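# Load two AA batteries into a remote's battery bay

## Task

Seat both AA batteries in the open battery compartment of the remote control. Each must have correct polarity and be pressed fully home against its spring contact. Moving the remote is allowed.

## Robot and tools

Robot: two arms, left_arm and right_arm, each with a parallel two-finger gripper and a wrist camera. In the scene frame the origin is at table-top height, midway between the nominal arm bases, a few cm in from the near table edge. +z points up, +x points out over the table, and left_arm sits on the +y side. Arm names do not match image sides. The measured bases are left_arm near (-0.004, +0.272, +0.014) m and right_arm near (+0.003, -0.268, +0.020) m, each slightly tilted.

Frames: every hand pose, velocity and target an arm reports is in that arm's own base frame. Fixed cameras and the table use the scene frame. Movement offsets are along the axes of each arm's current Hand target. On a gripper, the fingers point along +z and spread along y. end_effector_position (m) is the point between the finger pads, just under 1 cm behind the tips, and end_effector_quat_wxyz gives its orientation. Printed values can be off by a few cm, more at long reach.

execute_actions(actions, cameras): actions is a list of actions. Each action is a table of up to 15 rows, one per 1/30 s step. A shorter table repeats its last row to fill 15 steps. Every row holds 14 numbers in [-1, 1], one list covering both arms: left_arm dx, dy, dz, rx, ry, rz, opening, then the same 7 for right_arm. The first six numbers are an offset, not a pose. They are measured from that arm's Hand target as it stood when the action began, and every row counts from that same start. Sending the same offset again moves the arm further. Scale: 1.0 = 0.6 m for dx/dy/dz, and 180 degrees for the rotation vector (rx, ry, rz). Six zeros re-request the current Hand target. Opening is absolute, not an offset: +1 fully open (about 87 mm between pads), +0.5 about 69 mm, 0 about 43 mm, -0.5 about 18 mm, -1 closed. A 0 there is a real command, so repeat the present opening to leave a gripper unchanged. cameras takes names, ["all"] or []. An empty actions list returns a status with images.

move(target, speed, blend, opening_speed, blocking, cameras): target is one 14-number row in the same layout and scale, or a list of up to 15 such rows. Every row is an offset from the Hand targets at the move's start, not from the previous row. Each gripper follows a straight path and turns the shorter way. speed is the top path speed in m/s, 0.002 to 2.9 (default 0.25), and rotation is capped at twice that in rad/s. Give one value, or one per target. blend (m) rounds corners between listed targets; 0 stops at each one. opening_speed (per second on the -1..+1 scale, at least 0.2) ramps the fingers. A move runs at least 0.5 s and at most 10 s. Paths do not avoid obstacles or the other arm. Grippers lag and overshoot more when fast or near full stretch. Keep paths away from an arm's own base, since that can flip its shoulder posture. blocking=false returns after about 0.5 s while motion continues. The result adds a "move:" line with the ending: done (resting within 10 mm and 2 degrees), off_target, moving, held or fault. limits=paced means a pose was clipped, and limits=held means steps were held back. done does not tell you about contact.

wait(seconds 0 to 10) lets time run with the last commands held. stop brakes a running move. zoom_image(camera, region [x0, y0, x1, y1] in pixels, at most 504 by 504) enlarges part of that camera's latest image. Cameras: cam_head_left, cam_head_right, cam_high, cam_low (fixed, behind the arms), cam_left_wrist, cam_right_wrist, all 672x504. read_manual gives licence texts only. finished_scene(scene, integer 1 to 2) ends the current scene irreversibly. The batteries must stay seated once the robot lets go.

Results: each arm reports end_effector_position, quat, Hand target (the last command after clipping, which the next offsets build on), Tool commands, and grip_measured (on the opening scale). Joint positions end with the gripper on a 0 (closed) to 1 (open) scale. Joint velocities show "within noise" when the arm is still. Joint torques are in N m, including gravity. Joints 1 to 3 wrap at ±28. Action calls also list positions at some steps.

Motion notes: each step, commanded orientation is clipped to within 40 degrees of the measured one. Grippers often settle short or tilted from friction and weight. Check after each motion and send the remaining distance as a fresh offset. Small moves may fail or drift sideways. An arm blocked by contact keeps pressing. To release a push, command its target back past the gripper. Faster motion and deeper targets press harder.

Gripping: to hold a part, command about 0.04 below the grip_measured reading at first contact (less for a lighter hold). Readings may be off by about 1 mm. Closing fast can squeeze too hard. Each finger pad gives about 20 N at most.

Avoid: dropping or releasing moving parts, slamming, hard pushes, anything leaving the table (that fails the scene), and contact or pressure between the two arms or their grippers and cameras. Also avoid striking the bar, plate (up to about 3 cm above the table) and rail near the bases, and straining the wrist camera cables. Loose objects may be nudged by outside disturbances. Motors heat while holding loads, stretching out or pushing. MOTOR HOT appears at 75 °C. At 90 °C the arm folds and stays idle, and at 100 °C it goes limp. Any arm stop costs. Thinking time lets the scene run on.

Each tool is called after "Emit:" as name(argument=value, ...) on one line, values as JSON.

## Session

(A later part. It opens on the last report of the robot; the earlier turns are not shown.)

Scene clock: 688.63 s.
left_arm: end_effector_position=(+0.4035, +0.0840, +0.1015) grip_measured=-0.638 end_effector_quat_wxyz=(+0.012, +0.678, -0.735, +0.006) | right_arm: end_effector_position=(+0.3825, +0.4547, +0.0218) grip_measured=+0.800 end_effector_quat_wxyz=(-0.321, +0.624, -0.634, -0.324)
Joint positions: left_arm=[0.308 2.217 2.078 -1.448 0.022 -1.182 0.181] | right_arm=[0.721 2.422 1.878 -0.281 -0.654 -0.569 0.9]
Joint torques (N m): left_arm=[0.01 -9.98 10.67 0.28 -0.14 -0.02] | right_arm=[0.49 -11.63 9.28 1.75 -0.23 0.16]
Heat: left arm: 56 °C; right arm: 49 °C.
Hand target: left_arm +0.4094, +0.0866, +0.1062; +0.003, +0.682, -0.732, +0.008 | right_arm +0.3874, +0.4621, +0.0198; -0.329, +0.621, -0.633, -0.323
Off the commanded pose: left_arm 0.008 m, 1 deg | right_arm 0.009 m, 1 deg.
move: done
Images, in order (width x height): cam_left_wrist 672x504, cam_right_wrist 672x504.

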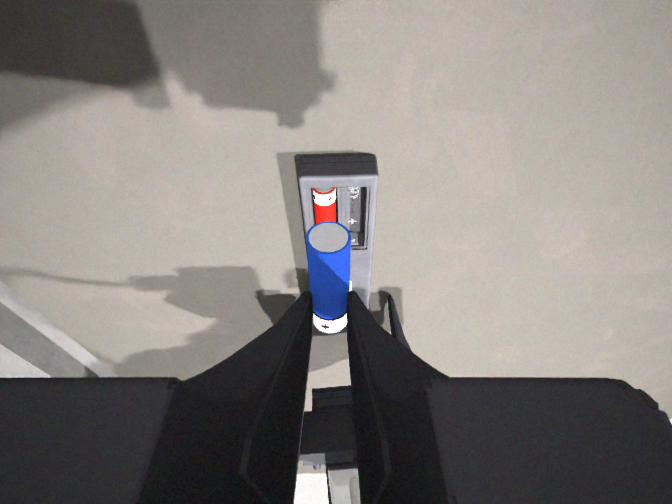

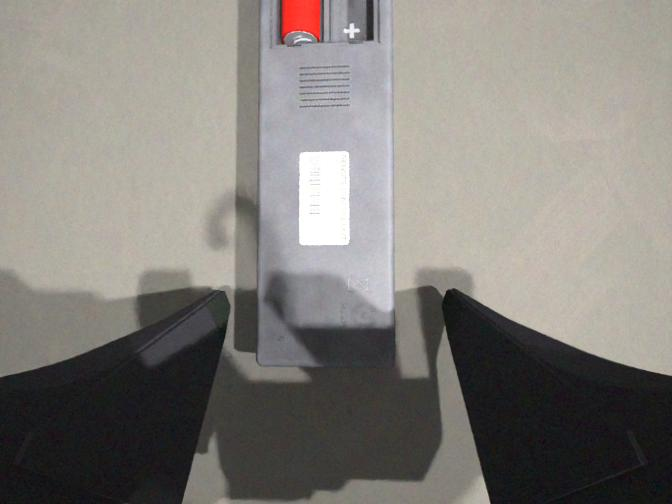

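Emit:
move(target=[0,0,0,0,0,0,-0.69,0.002,0.009,0.013,0,0,0,0.6], speed=0.05)

Emit:
move(target=[0,0,0,0,0,0,-0.69,0,0,0,0,0,0,-0.14], opening_speed=0.5, cameras=["cam_left_wrist","cam_right_wrist"])

Emit:
zoom_image(camera="cam_left_wrist", region=[280, 140, 400, 260])

Scene clock: 693.27 s.
left_arm: end_effector_position=(+0.4035, +0.0840, +0.1015) grip_measured=-0.638 end_effector_quat_wxyz=(+0.012, +0.678, -0.735, +0.006) | right_arm: end_effector_position=(+0.3813, +0.4616, +0.0212) grip_measured=+0.600 end_effector_quat_wxyz=(-0.327, +0.623, -0.633, -0.323)
Joint positions: left_arm=[0.308 2.217 2.078 -1.448 0.022 -1.182 0.181] | right_arm=[0.734 2.427 1.878 -0.255 -0.642 -0.555 0.8]
Joint torques (N m): left_arm=[0.08 -9.96 10.65 0.27 -0.11 -0.03] | right_arm=[0.7 -11.56 8.05 1.78 -0.24 0.19]
Heat: left arm: 56 °C; right arm: 50 °C.
Hand target: left_arm +0.4094, +0.0866, +0.1062; +0.003, +0.682, -0.732, +0.008 | right_arm +0.3822, +0.4677, +0.0142; -0.329, +0.621, -0.634, -0.323
Off the commanded pose: left_arm 0.008 m, 1 deg | right_arm 0.009 m, 0 deg.
move: done

Scene clock: 694.97 s.
left_arm: end_effector_position=(+0.4035, +0.0840, +0.1015) grip_measured=-0.638 end_effector_quat_wxyz=(+0.012, +0.678, -0.735, +0.006) | right_arm: end_effector_position=(+0.3817, +0.4615, +0.0211) grip_measured=+0.093 end_effector_quat_wxyz=(-0.328, +0.622, -0.634, -0.322)
Joint positions: left_arm=[0.308 2.217 2.078 -1.448 0.022 -1.182 0.181] | right_arm=[0.734 2.427 1.878 -0.255 -0.639 -0.553 0.546]
Joint torques (N m): left_arm=[0.01 -10.02 10.69 0.22 -0.12 -0.01] | right_arm=[0.7 -11.58 8.03 1.79 -0.26 0.15]
Heat: left arm: 56 °C; right arm: 50 °C.
Hand target: left_arm +0.4094, +0.0866, +0.1062; +0.003, +0.682, -0.732, +0.008 | right_arm +0.3822, +0.4677, +0.0142; -0.329, +0.621, -0.634, -0.323
Off the commanded pose: left_arm 0.008 m, 1 deg | right_arm 0.009 m, 0 deg.
move: done
Images, in order (width x height): cam_left_wrist 672x504, cam_right_wrist 672x504.

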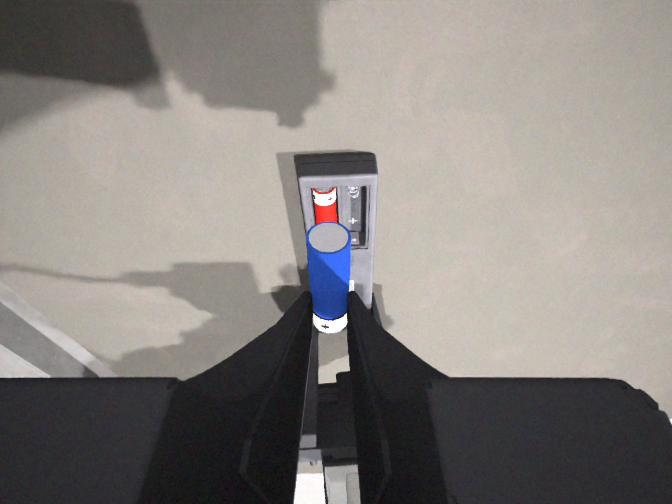

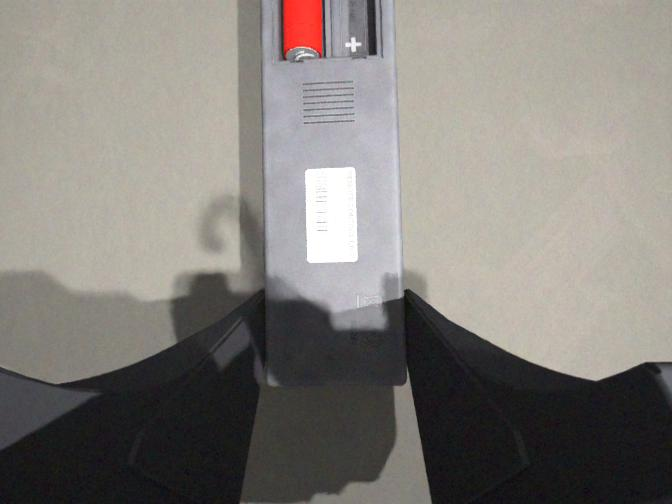

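Scaled by 4.200 from the camera's 672x504 image, which has a finer 960x720 frame.

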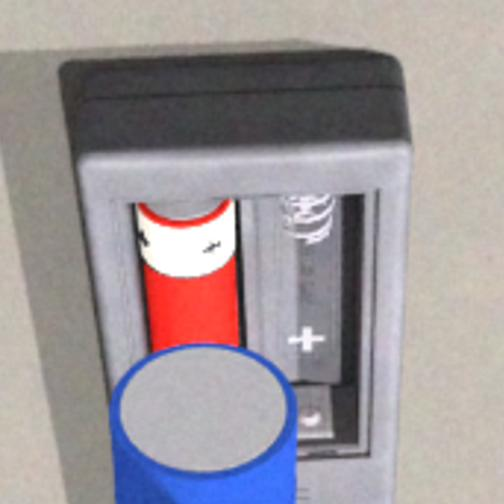

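Emit:
move(target=[0.149,-0.0215,0.11,0,0.075,-0.006,-0.69,0,0,0,0,0,0,-0.14], speed=0.15, cameras=["cam_left_wrist","cam_right_wrist","cam_low"])

Emit:
zoom_image(camera="cam_right_wrist", region=[240, 0, 440, 150])

Emit:
zoom_image(camera="cam_low", region=[460, 232, 580, 312])

Scene clock: 720.37 s.
left_arm: end_effector_position=(+0.4119, -0.0031, +0.0438) grip_measured=-0.638 end_effector_quat_wxyz=(+0.093, +0.680, -0.723, +0.081) | right_arm: end_effector_position=(+0.3817, +0.4615, +0.0211) grip_measured=+0.093 end_effector_quat_wxyz=(-0.328, +0.622, -0.634, -0.322)
Joint positions: left_arm=[0.188 2.236 1.822 -1.229 0.236 -1.313 0.181] | right_arm=[0.734 2.427 1.878 -0.255 -0.639 -0.553 0.546]
Joint torques (N m): left_arm=[-0.03 -10.67 6.24 0.45 0.1 -0.06] | right_arm=[0.7 -11.58 8.05 1.79 -0.26 0.15]
Heat: left arm: 56 °C; right arm: 50 °C.
Hand target: left_arm +0.4164, -0.0046, +0.0419; +0.089, +0.683, -0.720, +0.088 | right_arm +0.3822, +0.4677, +0.0142; -0.329, +0.621, -0.634, -0.323
Off the commanded pose: left_arm 0.005 m, 1 deg | right_arm 0.009 m, 0 deg.
move: done
Images, in order (width x height): cam_low 672x504, cam_left_wrist 672x504, cam_right_wrist 672x504.

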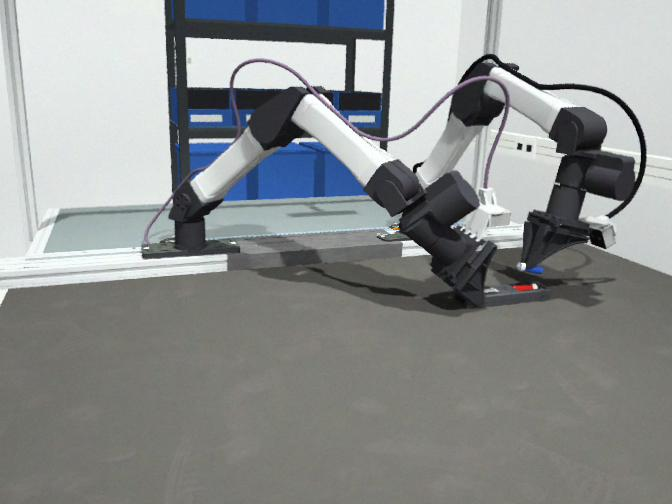

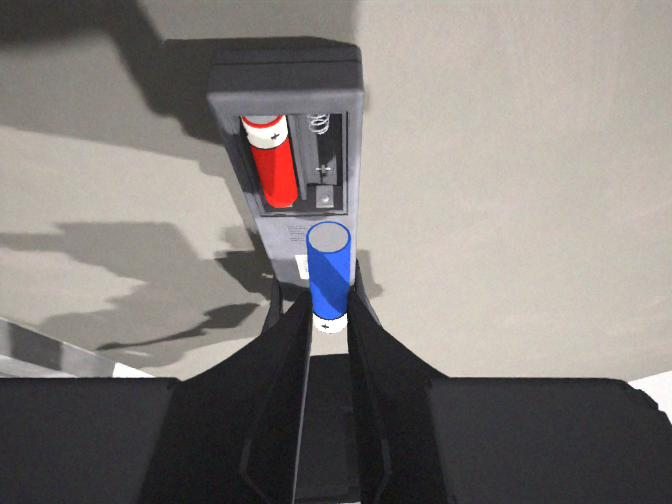

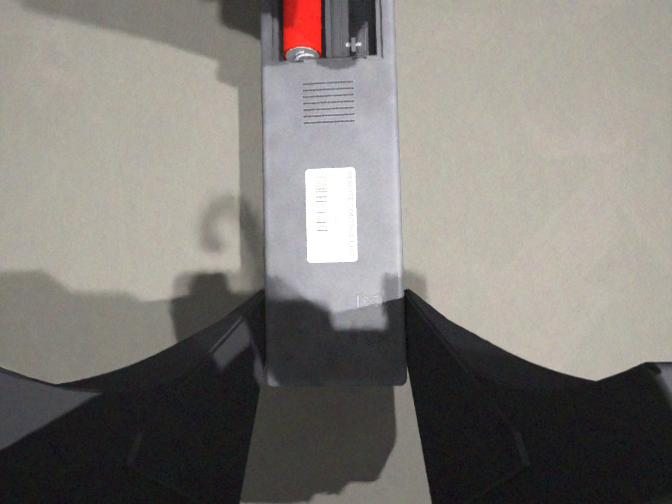

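Scaled by 2.520 from the camera's 672x504 image, which has a finer 960x720 frame.

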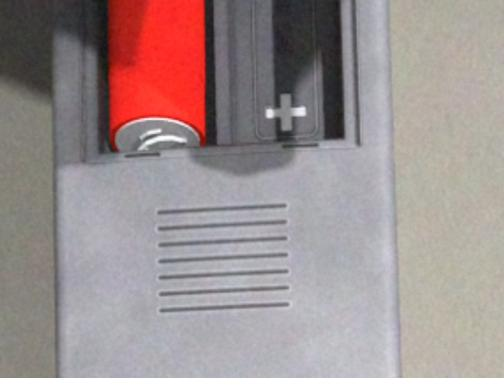

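Scaled by 4.200 from the camera's 672x504 image, which has a finer 960x720 frame.

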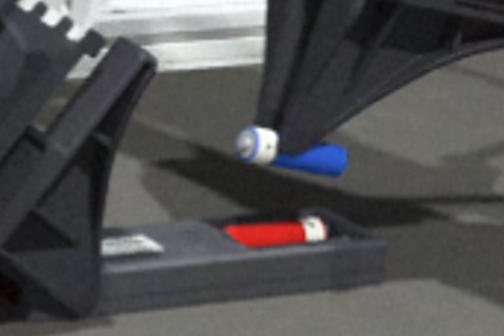

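Emit:
move(target=[0.0117,0.0025,0.0455,0,0,0,-0.69,0,0,0,0,0,0,-0.14], speed=0.07, cameras=["cam_left_wrist","cam_right_wrist","cam_low"])

Emit:
zoom_image(camera="cam_right_wrist", region=[240, 0, 440, 150])

Emit:
zoom_image(camera="cam_low", region=[480, 252, 570, 312])

Emit:
zoom_image(camera="cam_left_wrist", region=[230, 120, 430, 340])

Scene clock: 735.73 s.
left_arm: end_effector_position=(+0.4103, -0.0160, +0.0204) grip_measured=-0.638 end_effector_quat_wxyz=(+0.092, +0.681, -0.722, +0.082) | right_arm: end_effector_position=(+0.3817, +0.4615, +0.0211) grip_measured=+0.093 end_effector_quat_wxyz=(-0.328, +0.622, -0.634, -0.322)
Joint positions: left_arm=[0.159 2.236 1.727 -1.123 0.239 -1.345 0.181] | right_arm=[0.734 2.427 1.878 -0.255 -0.639 -0.553 0.546]
Joint torques (N m): left_arm=[-0.31 -10.24 6.22 0.49 0.09 -0.04] | right_arm=[0.7 -11.58 8.03 1.79 -0.26 0.15]
Heat: left arm: 56 °C; right arm: 50 °C.
Hand target: left_arm +0.4143, -0.0181, +0.0171; +0.089, +0.683, -0.720, +0.088 | right_arm +0.3822, +0.4677, +0.0142; -0.329, +0.621, -0.634, -0.323
Off the commanded pose: left_arm 0.006 m, 1 deg | right_arm 0.009 m, 0 deg.
move: done
Images, in order (width x height): cam_low 672x504, cam_left_wrist 672x504, cam_right_wrist 672x504.

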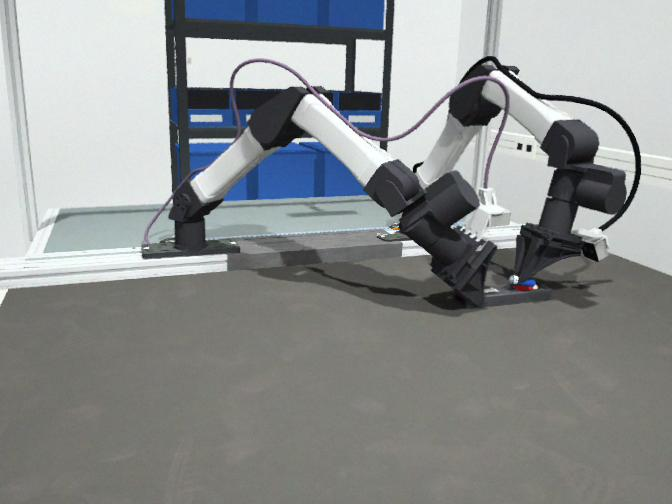

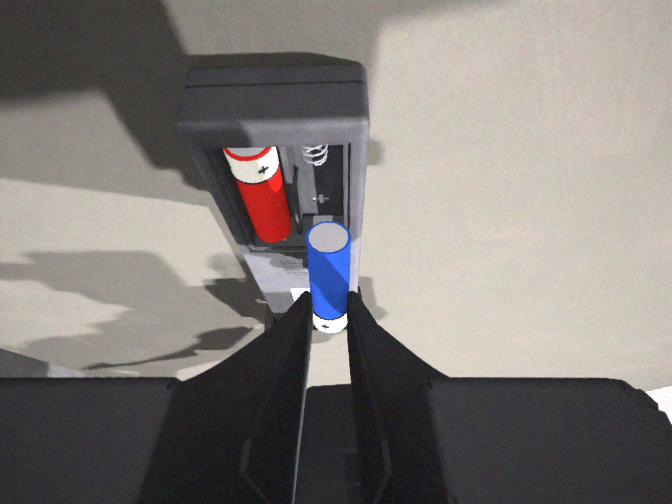

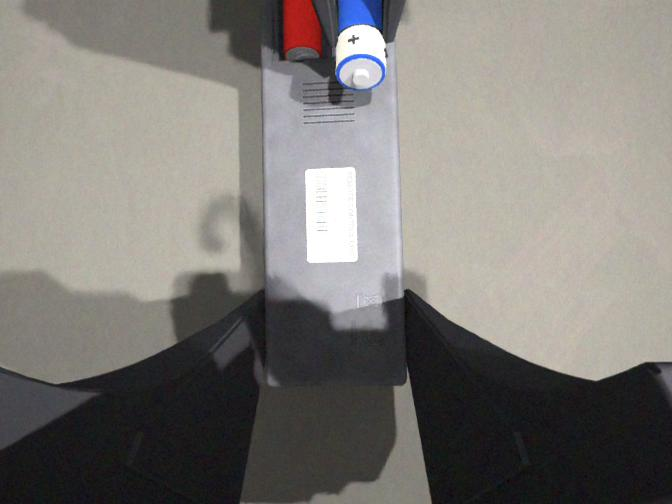

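Scaled by 2.520 from the camera's 672x504 image, which has a finer 960x720 frame.

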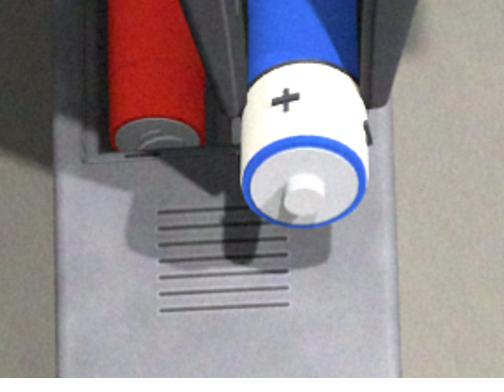

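Scaled by 5.600 from the camera's 672x504 image, which has a finer 960x720 frame.

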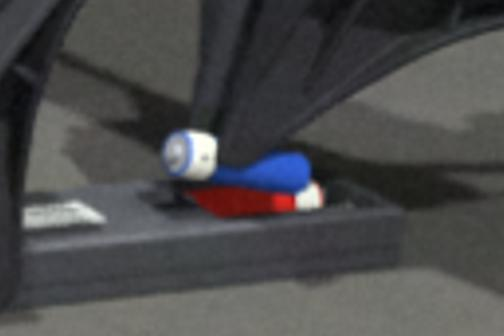

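Scaled by 2.291 from the camera's 672x504 image, which has a finer 960x720 frame.

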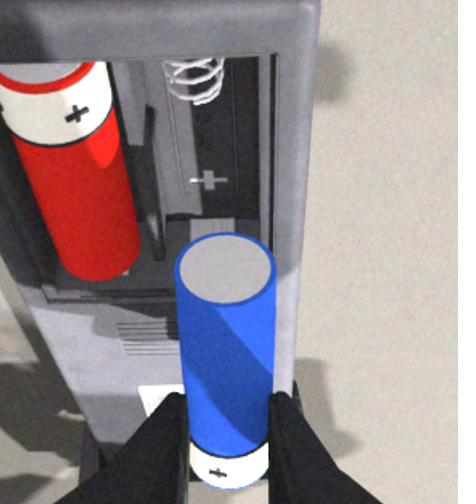

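Emit:
move(target=[[-0.0207,0.0055,-0.0052,0,0,0,-0.69,0,0,0,0,0,0,-0.14],[-0.0268,0.0053,0.017,0,0,0,-0.69,0,0,0,0,0,0,-0.14]], speed=0.06, cameras=["cam_left_wrist","cam_right_wrist","cam_low"])

Emit:
zoom_image(camera="cam_right_wrist", region=[240, 0, 440, 150])

Emit:
zoom_image(camera="cam_low", region=[480, 252, 570, 312])

Emit:
zoom_image(camera="cam_left_wrist", region=[230, 120, 430, 340])

Scene clock: 746.97 s.
left_arm: end_effector_position=(+0.4071, -0.0089, +0.0076) grip_measured=-0.638 end_effector_quat_wxyz=(+0.096, +0.683, -0.720, +0.080) | right_arm: end_effector_position=(+0.3817, +0.4615, +0.0211) grip_measured=+0.093 end_effector_quat_wxyz=(-0.328, +0.622, -0.634, -0.322)
Joint positions: left_arm=[0.179 2.253 1.701 -1.094 0.24 -1.331 0.181] | right_arm=[0.734 2.427 1.878 -0.255 -0.639 -0.553 0.546]
Joint torques (N m): left_arm=[0.84 -10.32 6.28 0.55 0.05 0.13] | right_arm=[0.7 -11.59 8.03 1.79 -0.26 0.15]
Heat: left arm: 56 °C; right arm: 50 °C.
Hand target: left_arm +0.4118, -0.0049, +0.0032; +0.089, +0.683, -0.720, +0.088 | right_arm +0.3822, +0.4677, +0.0142; -0.329, +0.621, -0.634, -0.323
Off the commanded pose: left_arm 0.008 m, 1 deg | right_arm 0.009 m, 0 deg.
move: done
Images, in order (width x height): cam_low 672x504, cam_left_wrist 672x504, cam_right_wrist 672x504.

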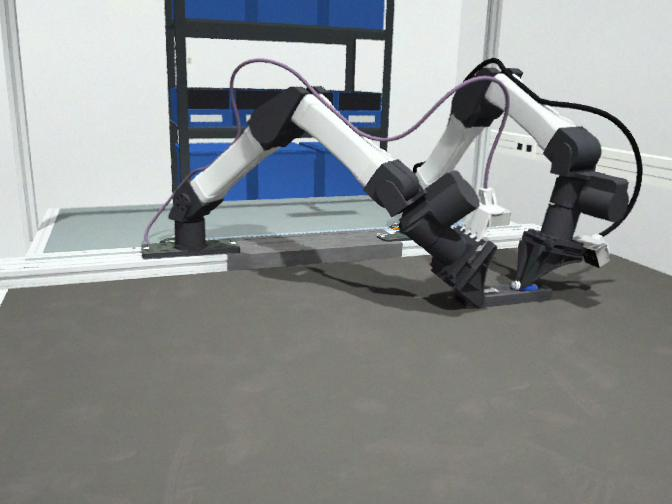

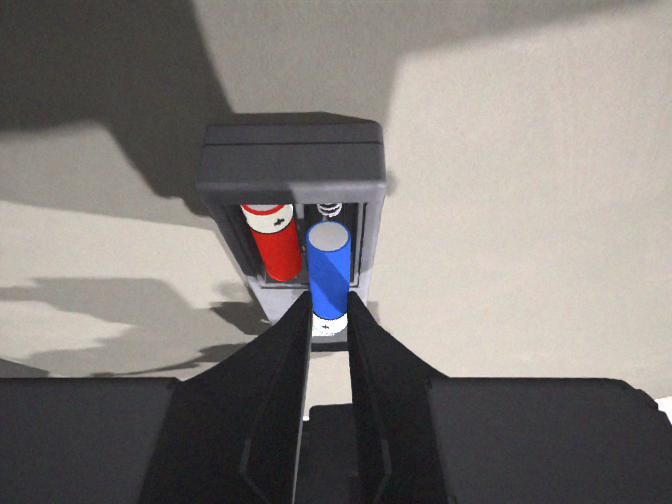

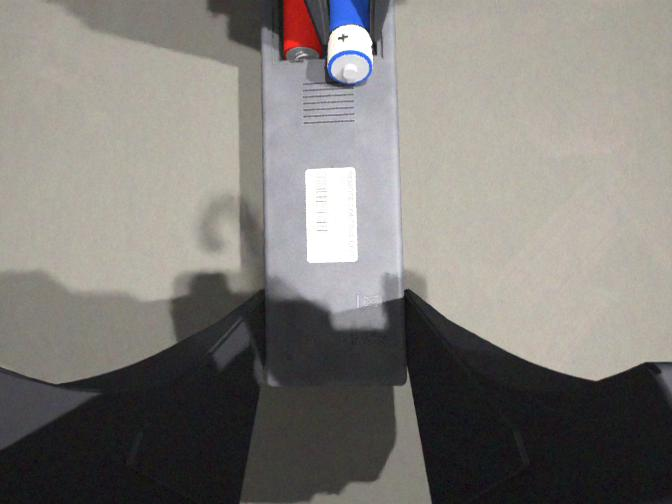

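Scaled by 2.520 from the camera's 672x504 image, which has a finer 960x720 frame.

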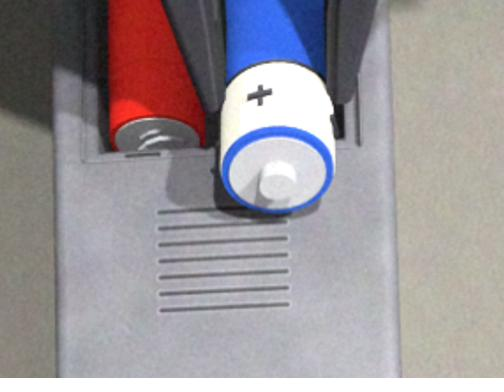

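Scaled by 5.600 from the camera's 672x504 image, which has a finer 960x720 frame.

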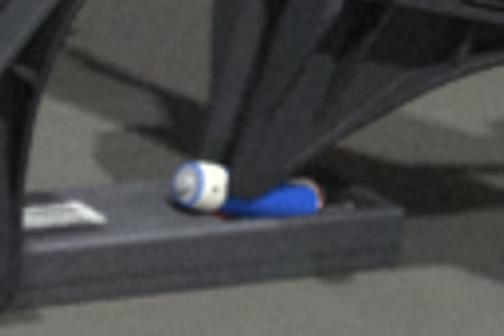

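Scaled by 2.291 from the camera's 672x504 image, which has a finer 960x720 frame.

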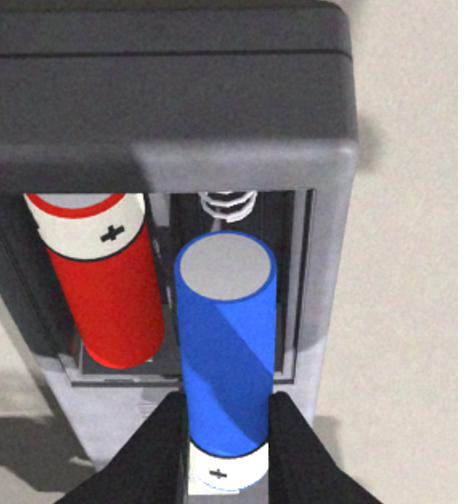

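Emit:
move(target=[-0.045,-0.002,-0.006,0,0,0,-0.71,0,0,0,0,0,0,-0.14], speed=0.05, cameras=["cam_left_wrist","cam_right_wrist","cam_low"])

Emit:
zoom_image(camera="cam_right_wrist", region=[240, 0, 440, 150])

Emit:
zoom_image(camera="cam_low", region=[480, 252, 570, 312])

Emit:
zoom_image(camera="cam_left_wrist", region=[230, 120, 430, 340])

Scene clock: 754.73 s.
left_arm: end_effector_position=(+0.4062, +0.0052, +0.0032) grip_measured=-0.638 end_effector_quat_wxyz=(+0.110, +0.679, -0.719, +0.096) | right_arm: end_effector_position=(+0.3811, +0.4631, +0.0208) grip_measured=+0.093 end_effector_quat_wxyz=(-0.329, +0.622, -0.633, -0.323)
Joint positions: left_arm=[0.227 2.282 1.716 -1.101 0.278 -1.273 0.181] | right_arm=[0.736 2.429 1.878 -0.249 -0.638 -0.551 0.546]
Joint torques (N m): left_arm=[1.69 -9.48 9.92 0.32 -0.32 0.14] | right_arm=[0.5 -11.75 8.08 1.72 -0.26 0.13]
Heat: left arm: 56 °C; right arm: 50 °C.
Hand target: left_arm +0.4145, +0.0221, -0.0001; +0.089, +0.683, -0.720, +0.088 | right_arm +0.3821, +0.4678, +0.0142; -0.329, +0.621, -0.633, -0.323
Off the commanded pose: left_arm 0.019 m, 3 deg | right_arm 0.008 m, 0 deg.
move: off_target (left_arm)
Images, in order (width x height): cam_low 672x504, cam_left_wrist 672x504, cam_right_wrist 672x504.

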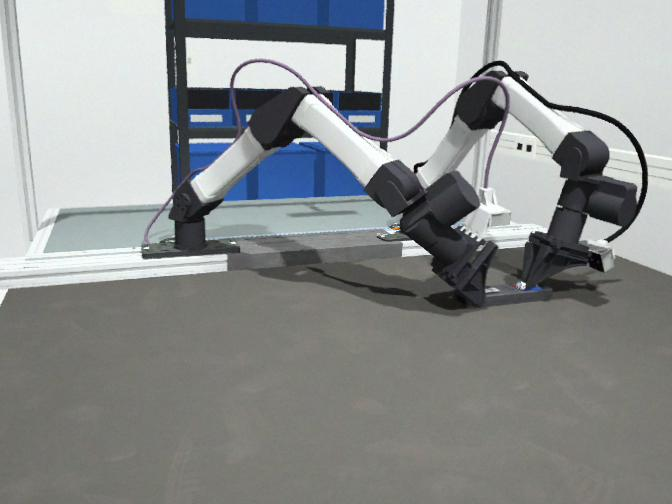

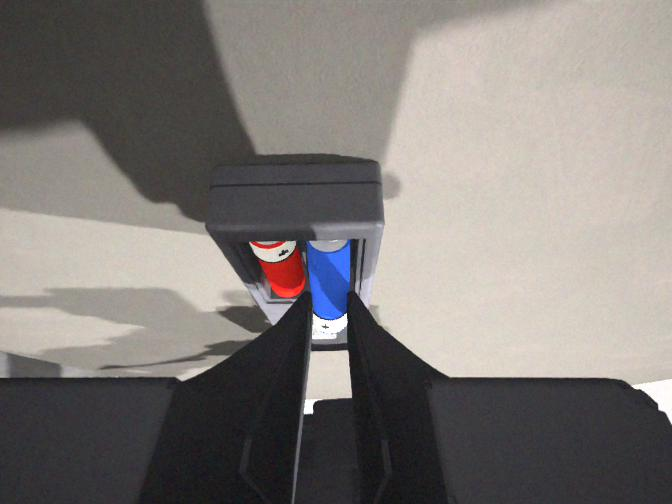

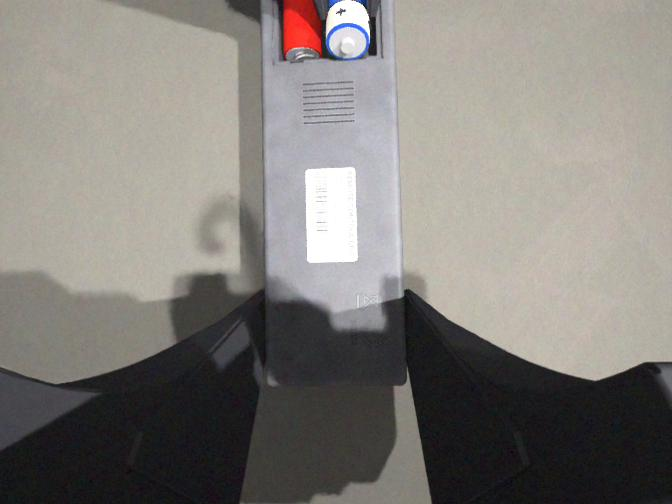

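Scaled by 2.520 from the camera's 672x504 image, which has a finer 960x720 frame.

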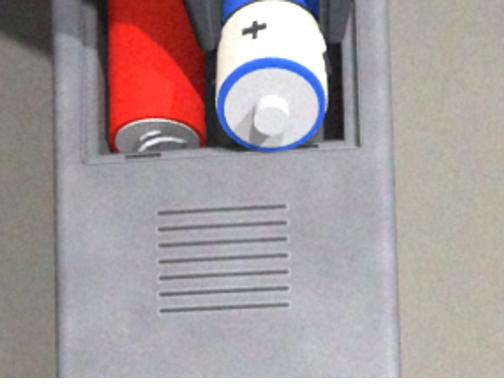

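Scaled by 5.600 from the camera's 672x504 image, which has a finer 960x720 frame.

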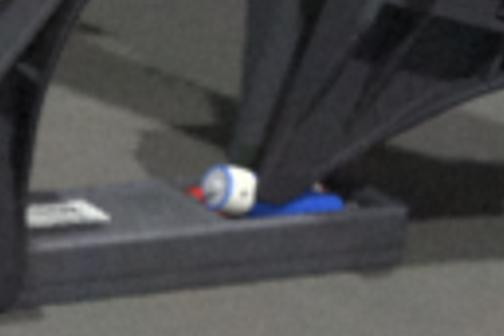

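Scaled by 2.291 from the camera's 672x504 image, which has a finer 960x720 frame.

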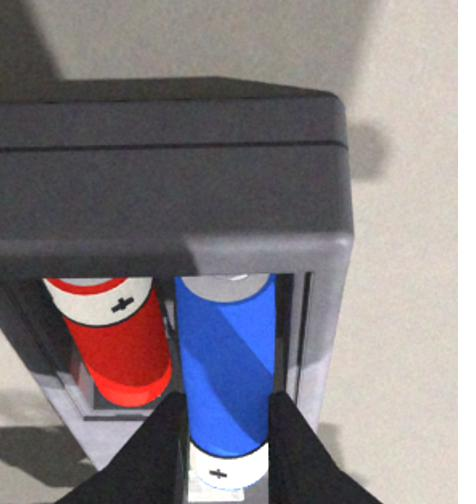

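Emit:
move(target=[-0.033,-0.003,-0.006,0,0,0,-0.73,0,0,0,0,0,0,-0.16], speed=0.05, cameras=["cam_left_wrist","cam_right_wrist","cam_low"])

Emit:
zoom_image(camera="cam_right_wrist", region=[240, 0, 440, 150])

Emit:
zoom_image(camera="cam_low", region=[480, 252, 570, 312])

Scene clock: 759.33 s.
left_arm: end_effector_position=(+0.4034, +0.0150, +0.0035) grip_measured=-0.638 end_effector_quat_wxyz=(+0.130, +0.676, -0.719, +0.099) | right_arm: end_effector_position=(+0.3811, +0.4679, +0.0212) grip_measured=+0.093 end_effector_quat_wxyz=(-0.335, +0.623, -0.628, -0.323)
Joint positions: left_arm=[0.259 2.319 1.767 -1.158 0.298 -1.228 0.181] | right_arm=[0.743 2.433 1.878 -0.226 -0.636 -0.547 0.546]
Joint torques (N m): left_arm=[2.71 -9.95 10.48 0.5 -0.53 0.17] | right_arm=[-0.09 -12.21 8.13 1.49 -0.28 0.1]
Heat: left arm: 56 °C; right arm: 50 °C.
Hand target: left_arm +0.4174, +0.0421, -0.0014; +0.089, +0.683, -0.720, +0.088 | right_arm +0.3822, +0.4677, +0.0143; -0.329, +0.621, -0.634, -0.323
Off the commanded pose: left_arm 0.031 m, 5 deg | right_arm 0.007 m, 1 deg.
move: off_target (left_arm)
Images, in order (width x height): cam_low 672x504, cam_left_wrist 672x504, cam_right_wrist 672x504.

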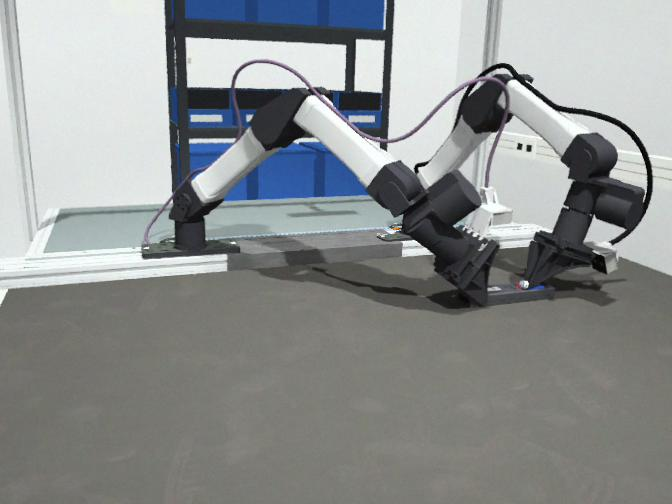

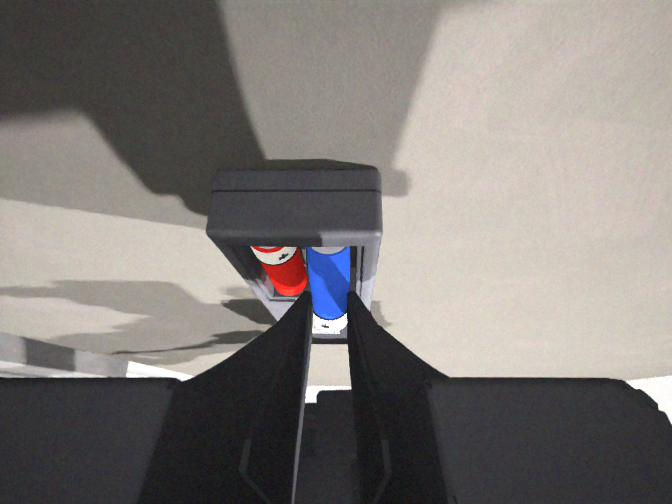

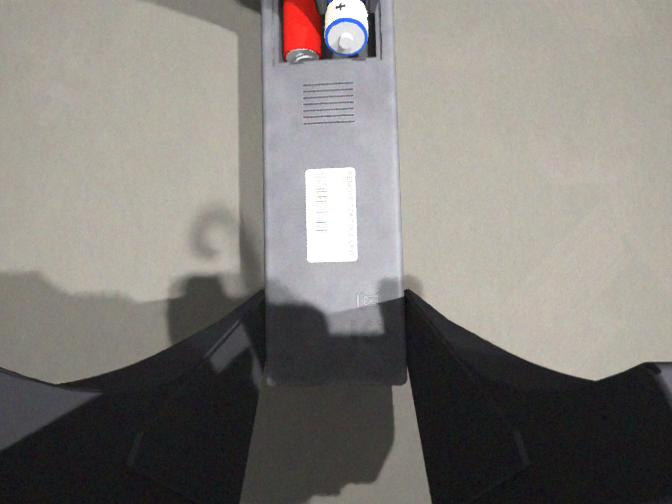

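Scaled by 2.520 from the camera's 672x504 image, which has a finer 960x720 frame.

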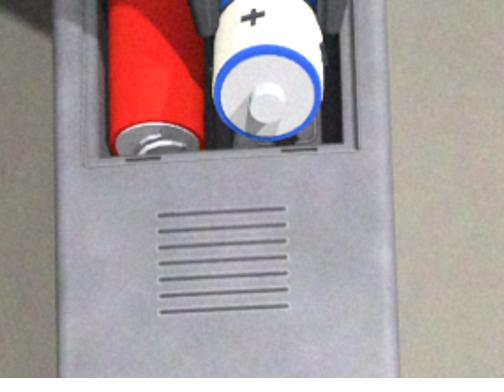

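Scaled by 5.600 from the camera's 672x504 image, which has a finer 960x720 frame.

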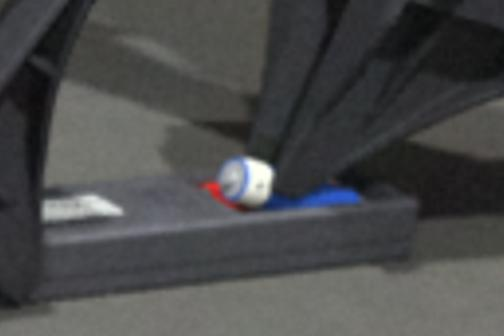

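Emit:
move(target=[-0.008,0,0.028,0,-0.08,0,-0.74,0,0,0,0,0,0,-0.16], speed=0.05, cameras=["cam_left_wrist","cam_right_wrist","cam_low"])

Emit:
zoom_image(camera="cam_right_wrist", region=[240, 0, 440, 150])

Emit:
zoom_image(camera="cam_low", region=[480, 252, 570, 312])

Scene clock: 767.97 s.
left_arm: end_effector_position=(+0.4028, +0.0158, -0.0008) grip_measured=-0.638 end_effector_quat_wxyz=(+0.070, +0.680, -0.729, +0.034) | right_arm: end_effector_position=(+0.3797, +0.4692, +0.0211) grip_measured=+0.093 end_effector_quat_wxyz=(-0.334, +0.621, -0.630, -0.325)
Joint positions: left_arm=[0.196 2.267 1.72 -1.109 0.132 -1.3 0.181] | right_arm=[0.746 2.434 1.878 -0.224 -0.636 -0.536 0.546]
Joint torques (N m): left_arm=[0.34 -10.61 4.48 1.34 -1.21 -0.13] | right_arm=[-0.32 -12.27 8.13 1.45 -0.28 0]
Heat: left arm: 56 °C; right arm: 51 °C.
Hand target: left_arm +0.4175, +0.0425, -0.0189; -0.002, +0.688, -0.725, +0.002 | right_arm +0.3821, +0.4678, +0.0143; -0.329, +0.621, -0.633, -0.323
Off the commanded pose: left_arm 0.035 m, 9 deg | right_arm 0.007 m, 1 deg.
move: off_target (left_arm)
Images, in order (width x height): cam_low 672x504, cam_left_wrist 672x504, cam_right_wrist 672x504.

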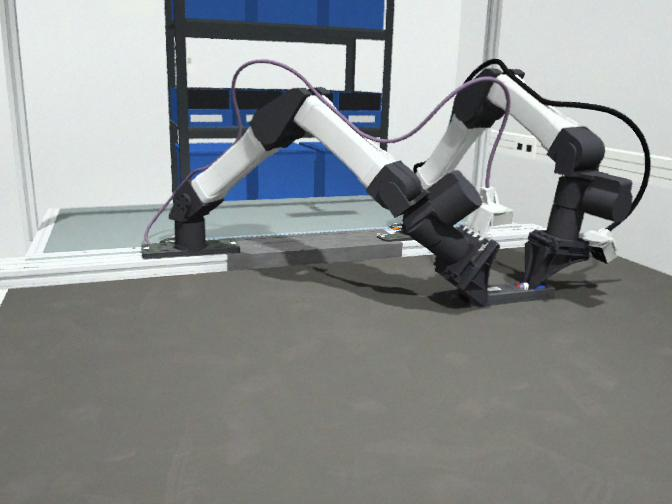

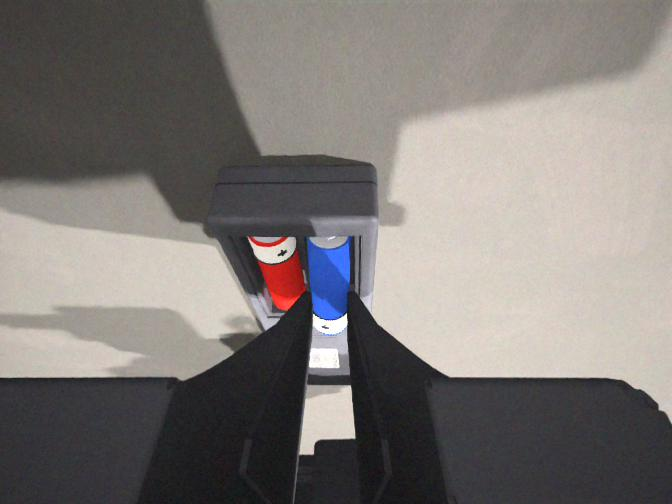

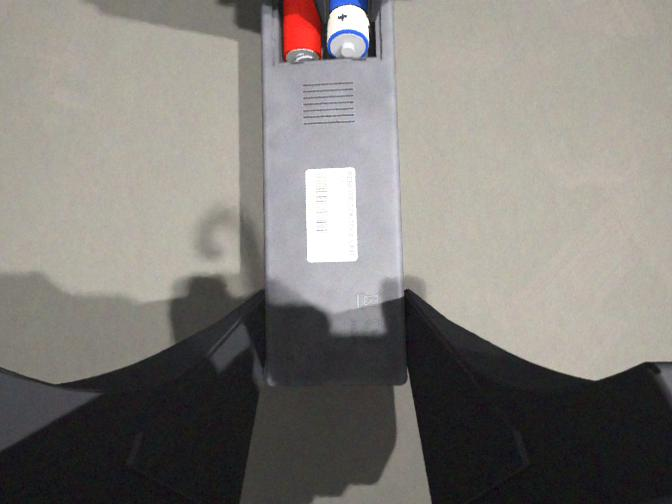

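Scaled by 2.520 from the camera's 672x504 image, which has a finer 960x720 frame.

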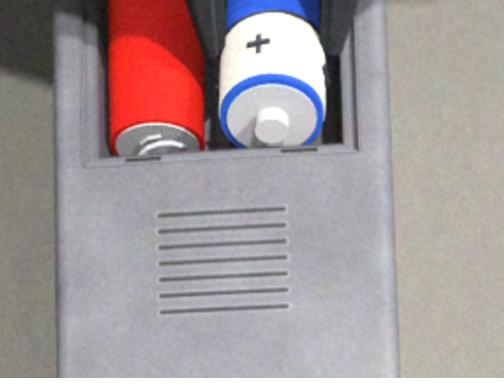

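Scaled by 5.600 from the camera's 672x504 image, which has a finer 960x720 frame.

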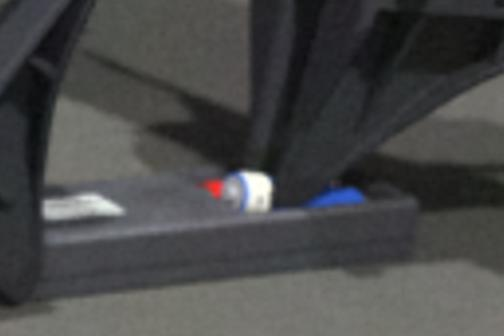

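Emit:
move(target=[-0.008,0,0.022,0,-0.02,0,-0.74,0,0,0,0,0,0,-0.16], speed=0.05, cameras=["cam_left_wrist","cam_right_wrist","cam_low"])

Emit:
zoom_image(camera="cam_right_wrist", region=[240, 0, 440, 150])

Emit:
zoom_image(camera="cam_low", region=[480, 252, 570, 312])

Scene clock: 774.53 s.
left_arm: end_effector_position=(+0.4027, +0.0158, -0.0014) grip_measured=-0.638 end_effector_quat_wxyz=(+0.052, +0.679, -0.732, +0.024) | right_arm: end_effector_position=(+0.3797, +0.4692, +0.0211) grip_measured=+0.093 end_effector_quat_wxyz=(-0.334, +0.621, -0.630, -0.325)
Joint positions: left_arm=[0.181 2.245 1.692 -1.08 0.097 -1.312 0.181] | right_arm=[0.746 2.434 1.878 -0.224 -0.636 -0.536 0.546]
Joint torques (N m): left_arm=[0.57 -8.47 3.78 1.54 -1.42 -0.13] | right_arm=[-0.31 -12.29 8.14 1.45 -0.28 0]
Heat: left arm: 57 °C; right arm: 52 °C.
Hand target: left_arm +0.4178, +0.0473, -0.0322; -0.024, +0.688, -0.725, -0.020 | right_arm +0.3821, +0.4678, +0.0143; -0.329, +0.621, -0.633, -0.323
Off the commanded pose: left_arm 0.046 m, 10 deg | right_arm 0.007 m, 1 deg.
move: off_target (left_arm)
Images, in order (width x height): cam_low 672x504, cam_left_wrist 672x504, cam_right_wrist 672x504.

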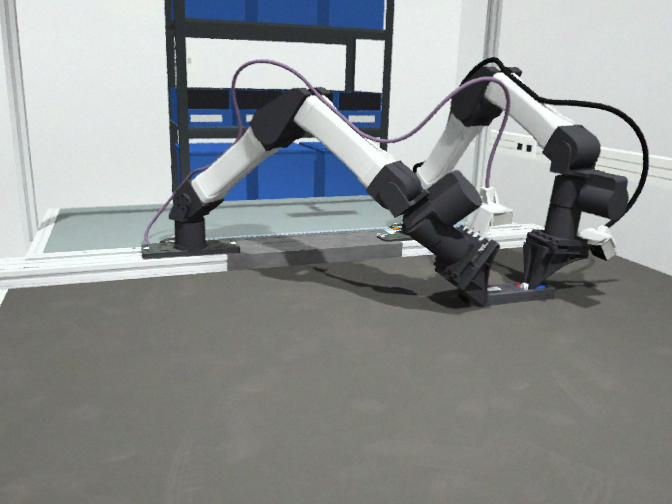

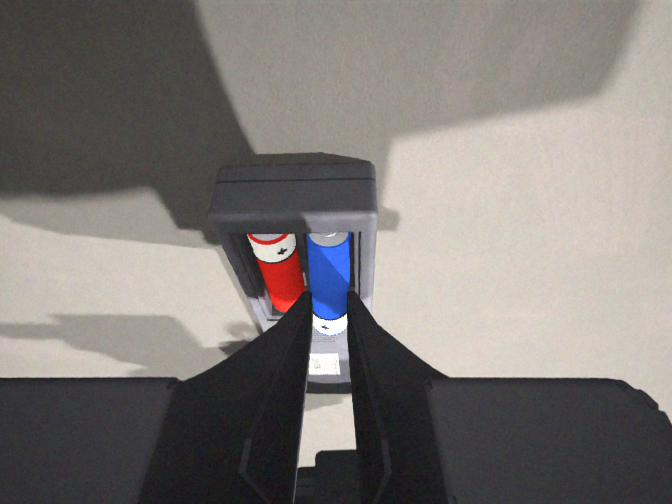

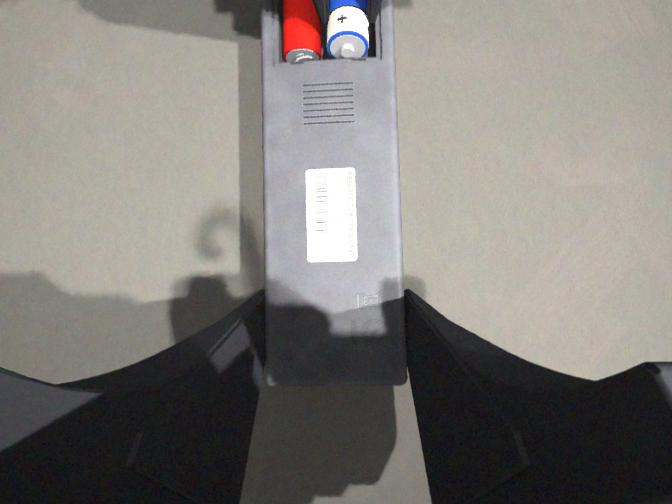

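Scaled by 2.520 from the camera's 672x504 image, which has a finer 960x720 frame.

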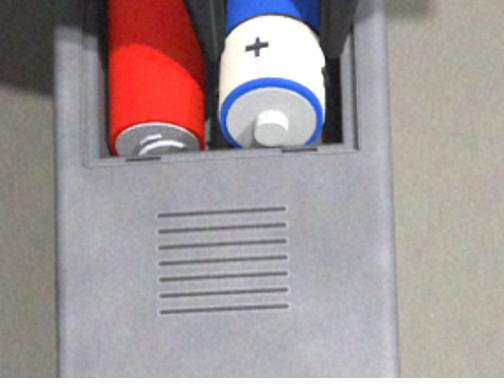

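Scaled by 5.600 from the camera's 672x504 image, which has a finer 960x720 frame.

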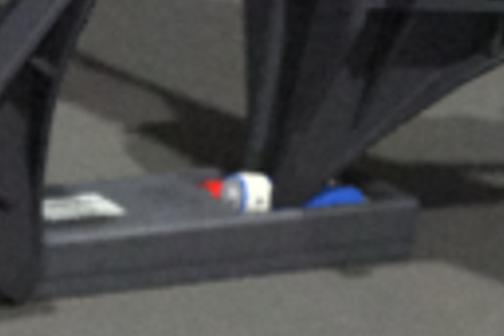

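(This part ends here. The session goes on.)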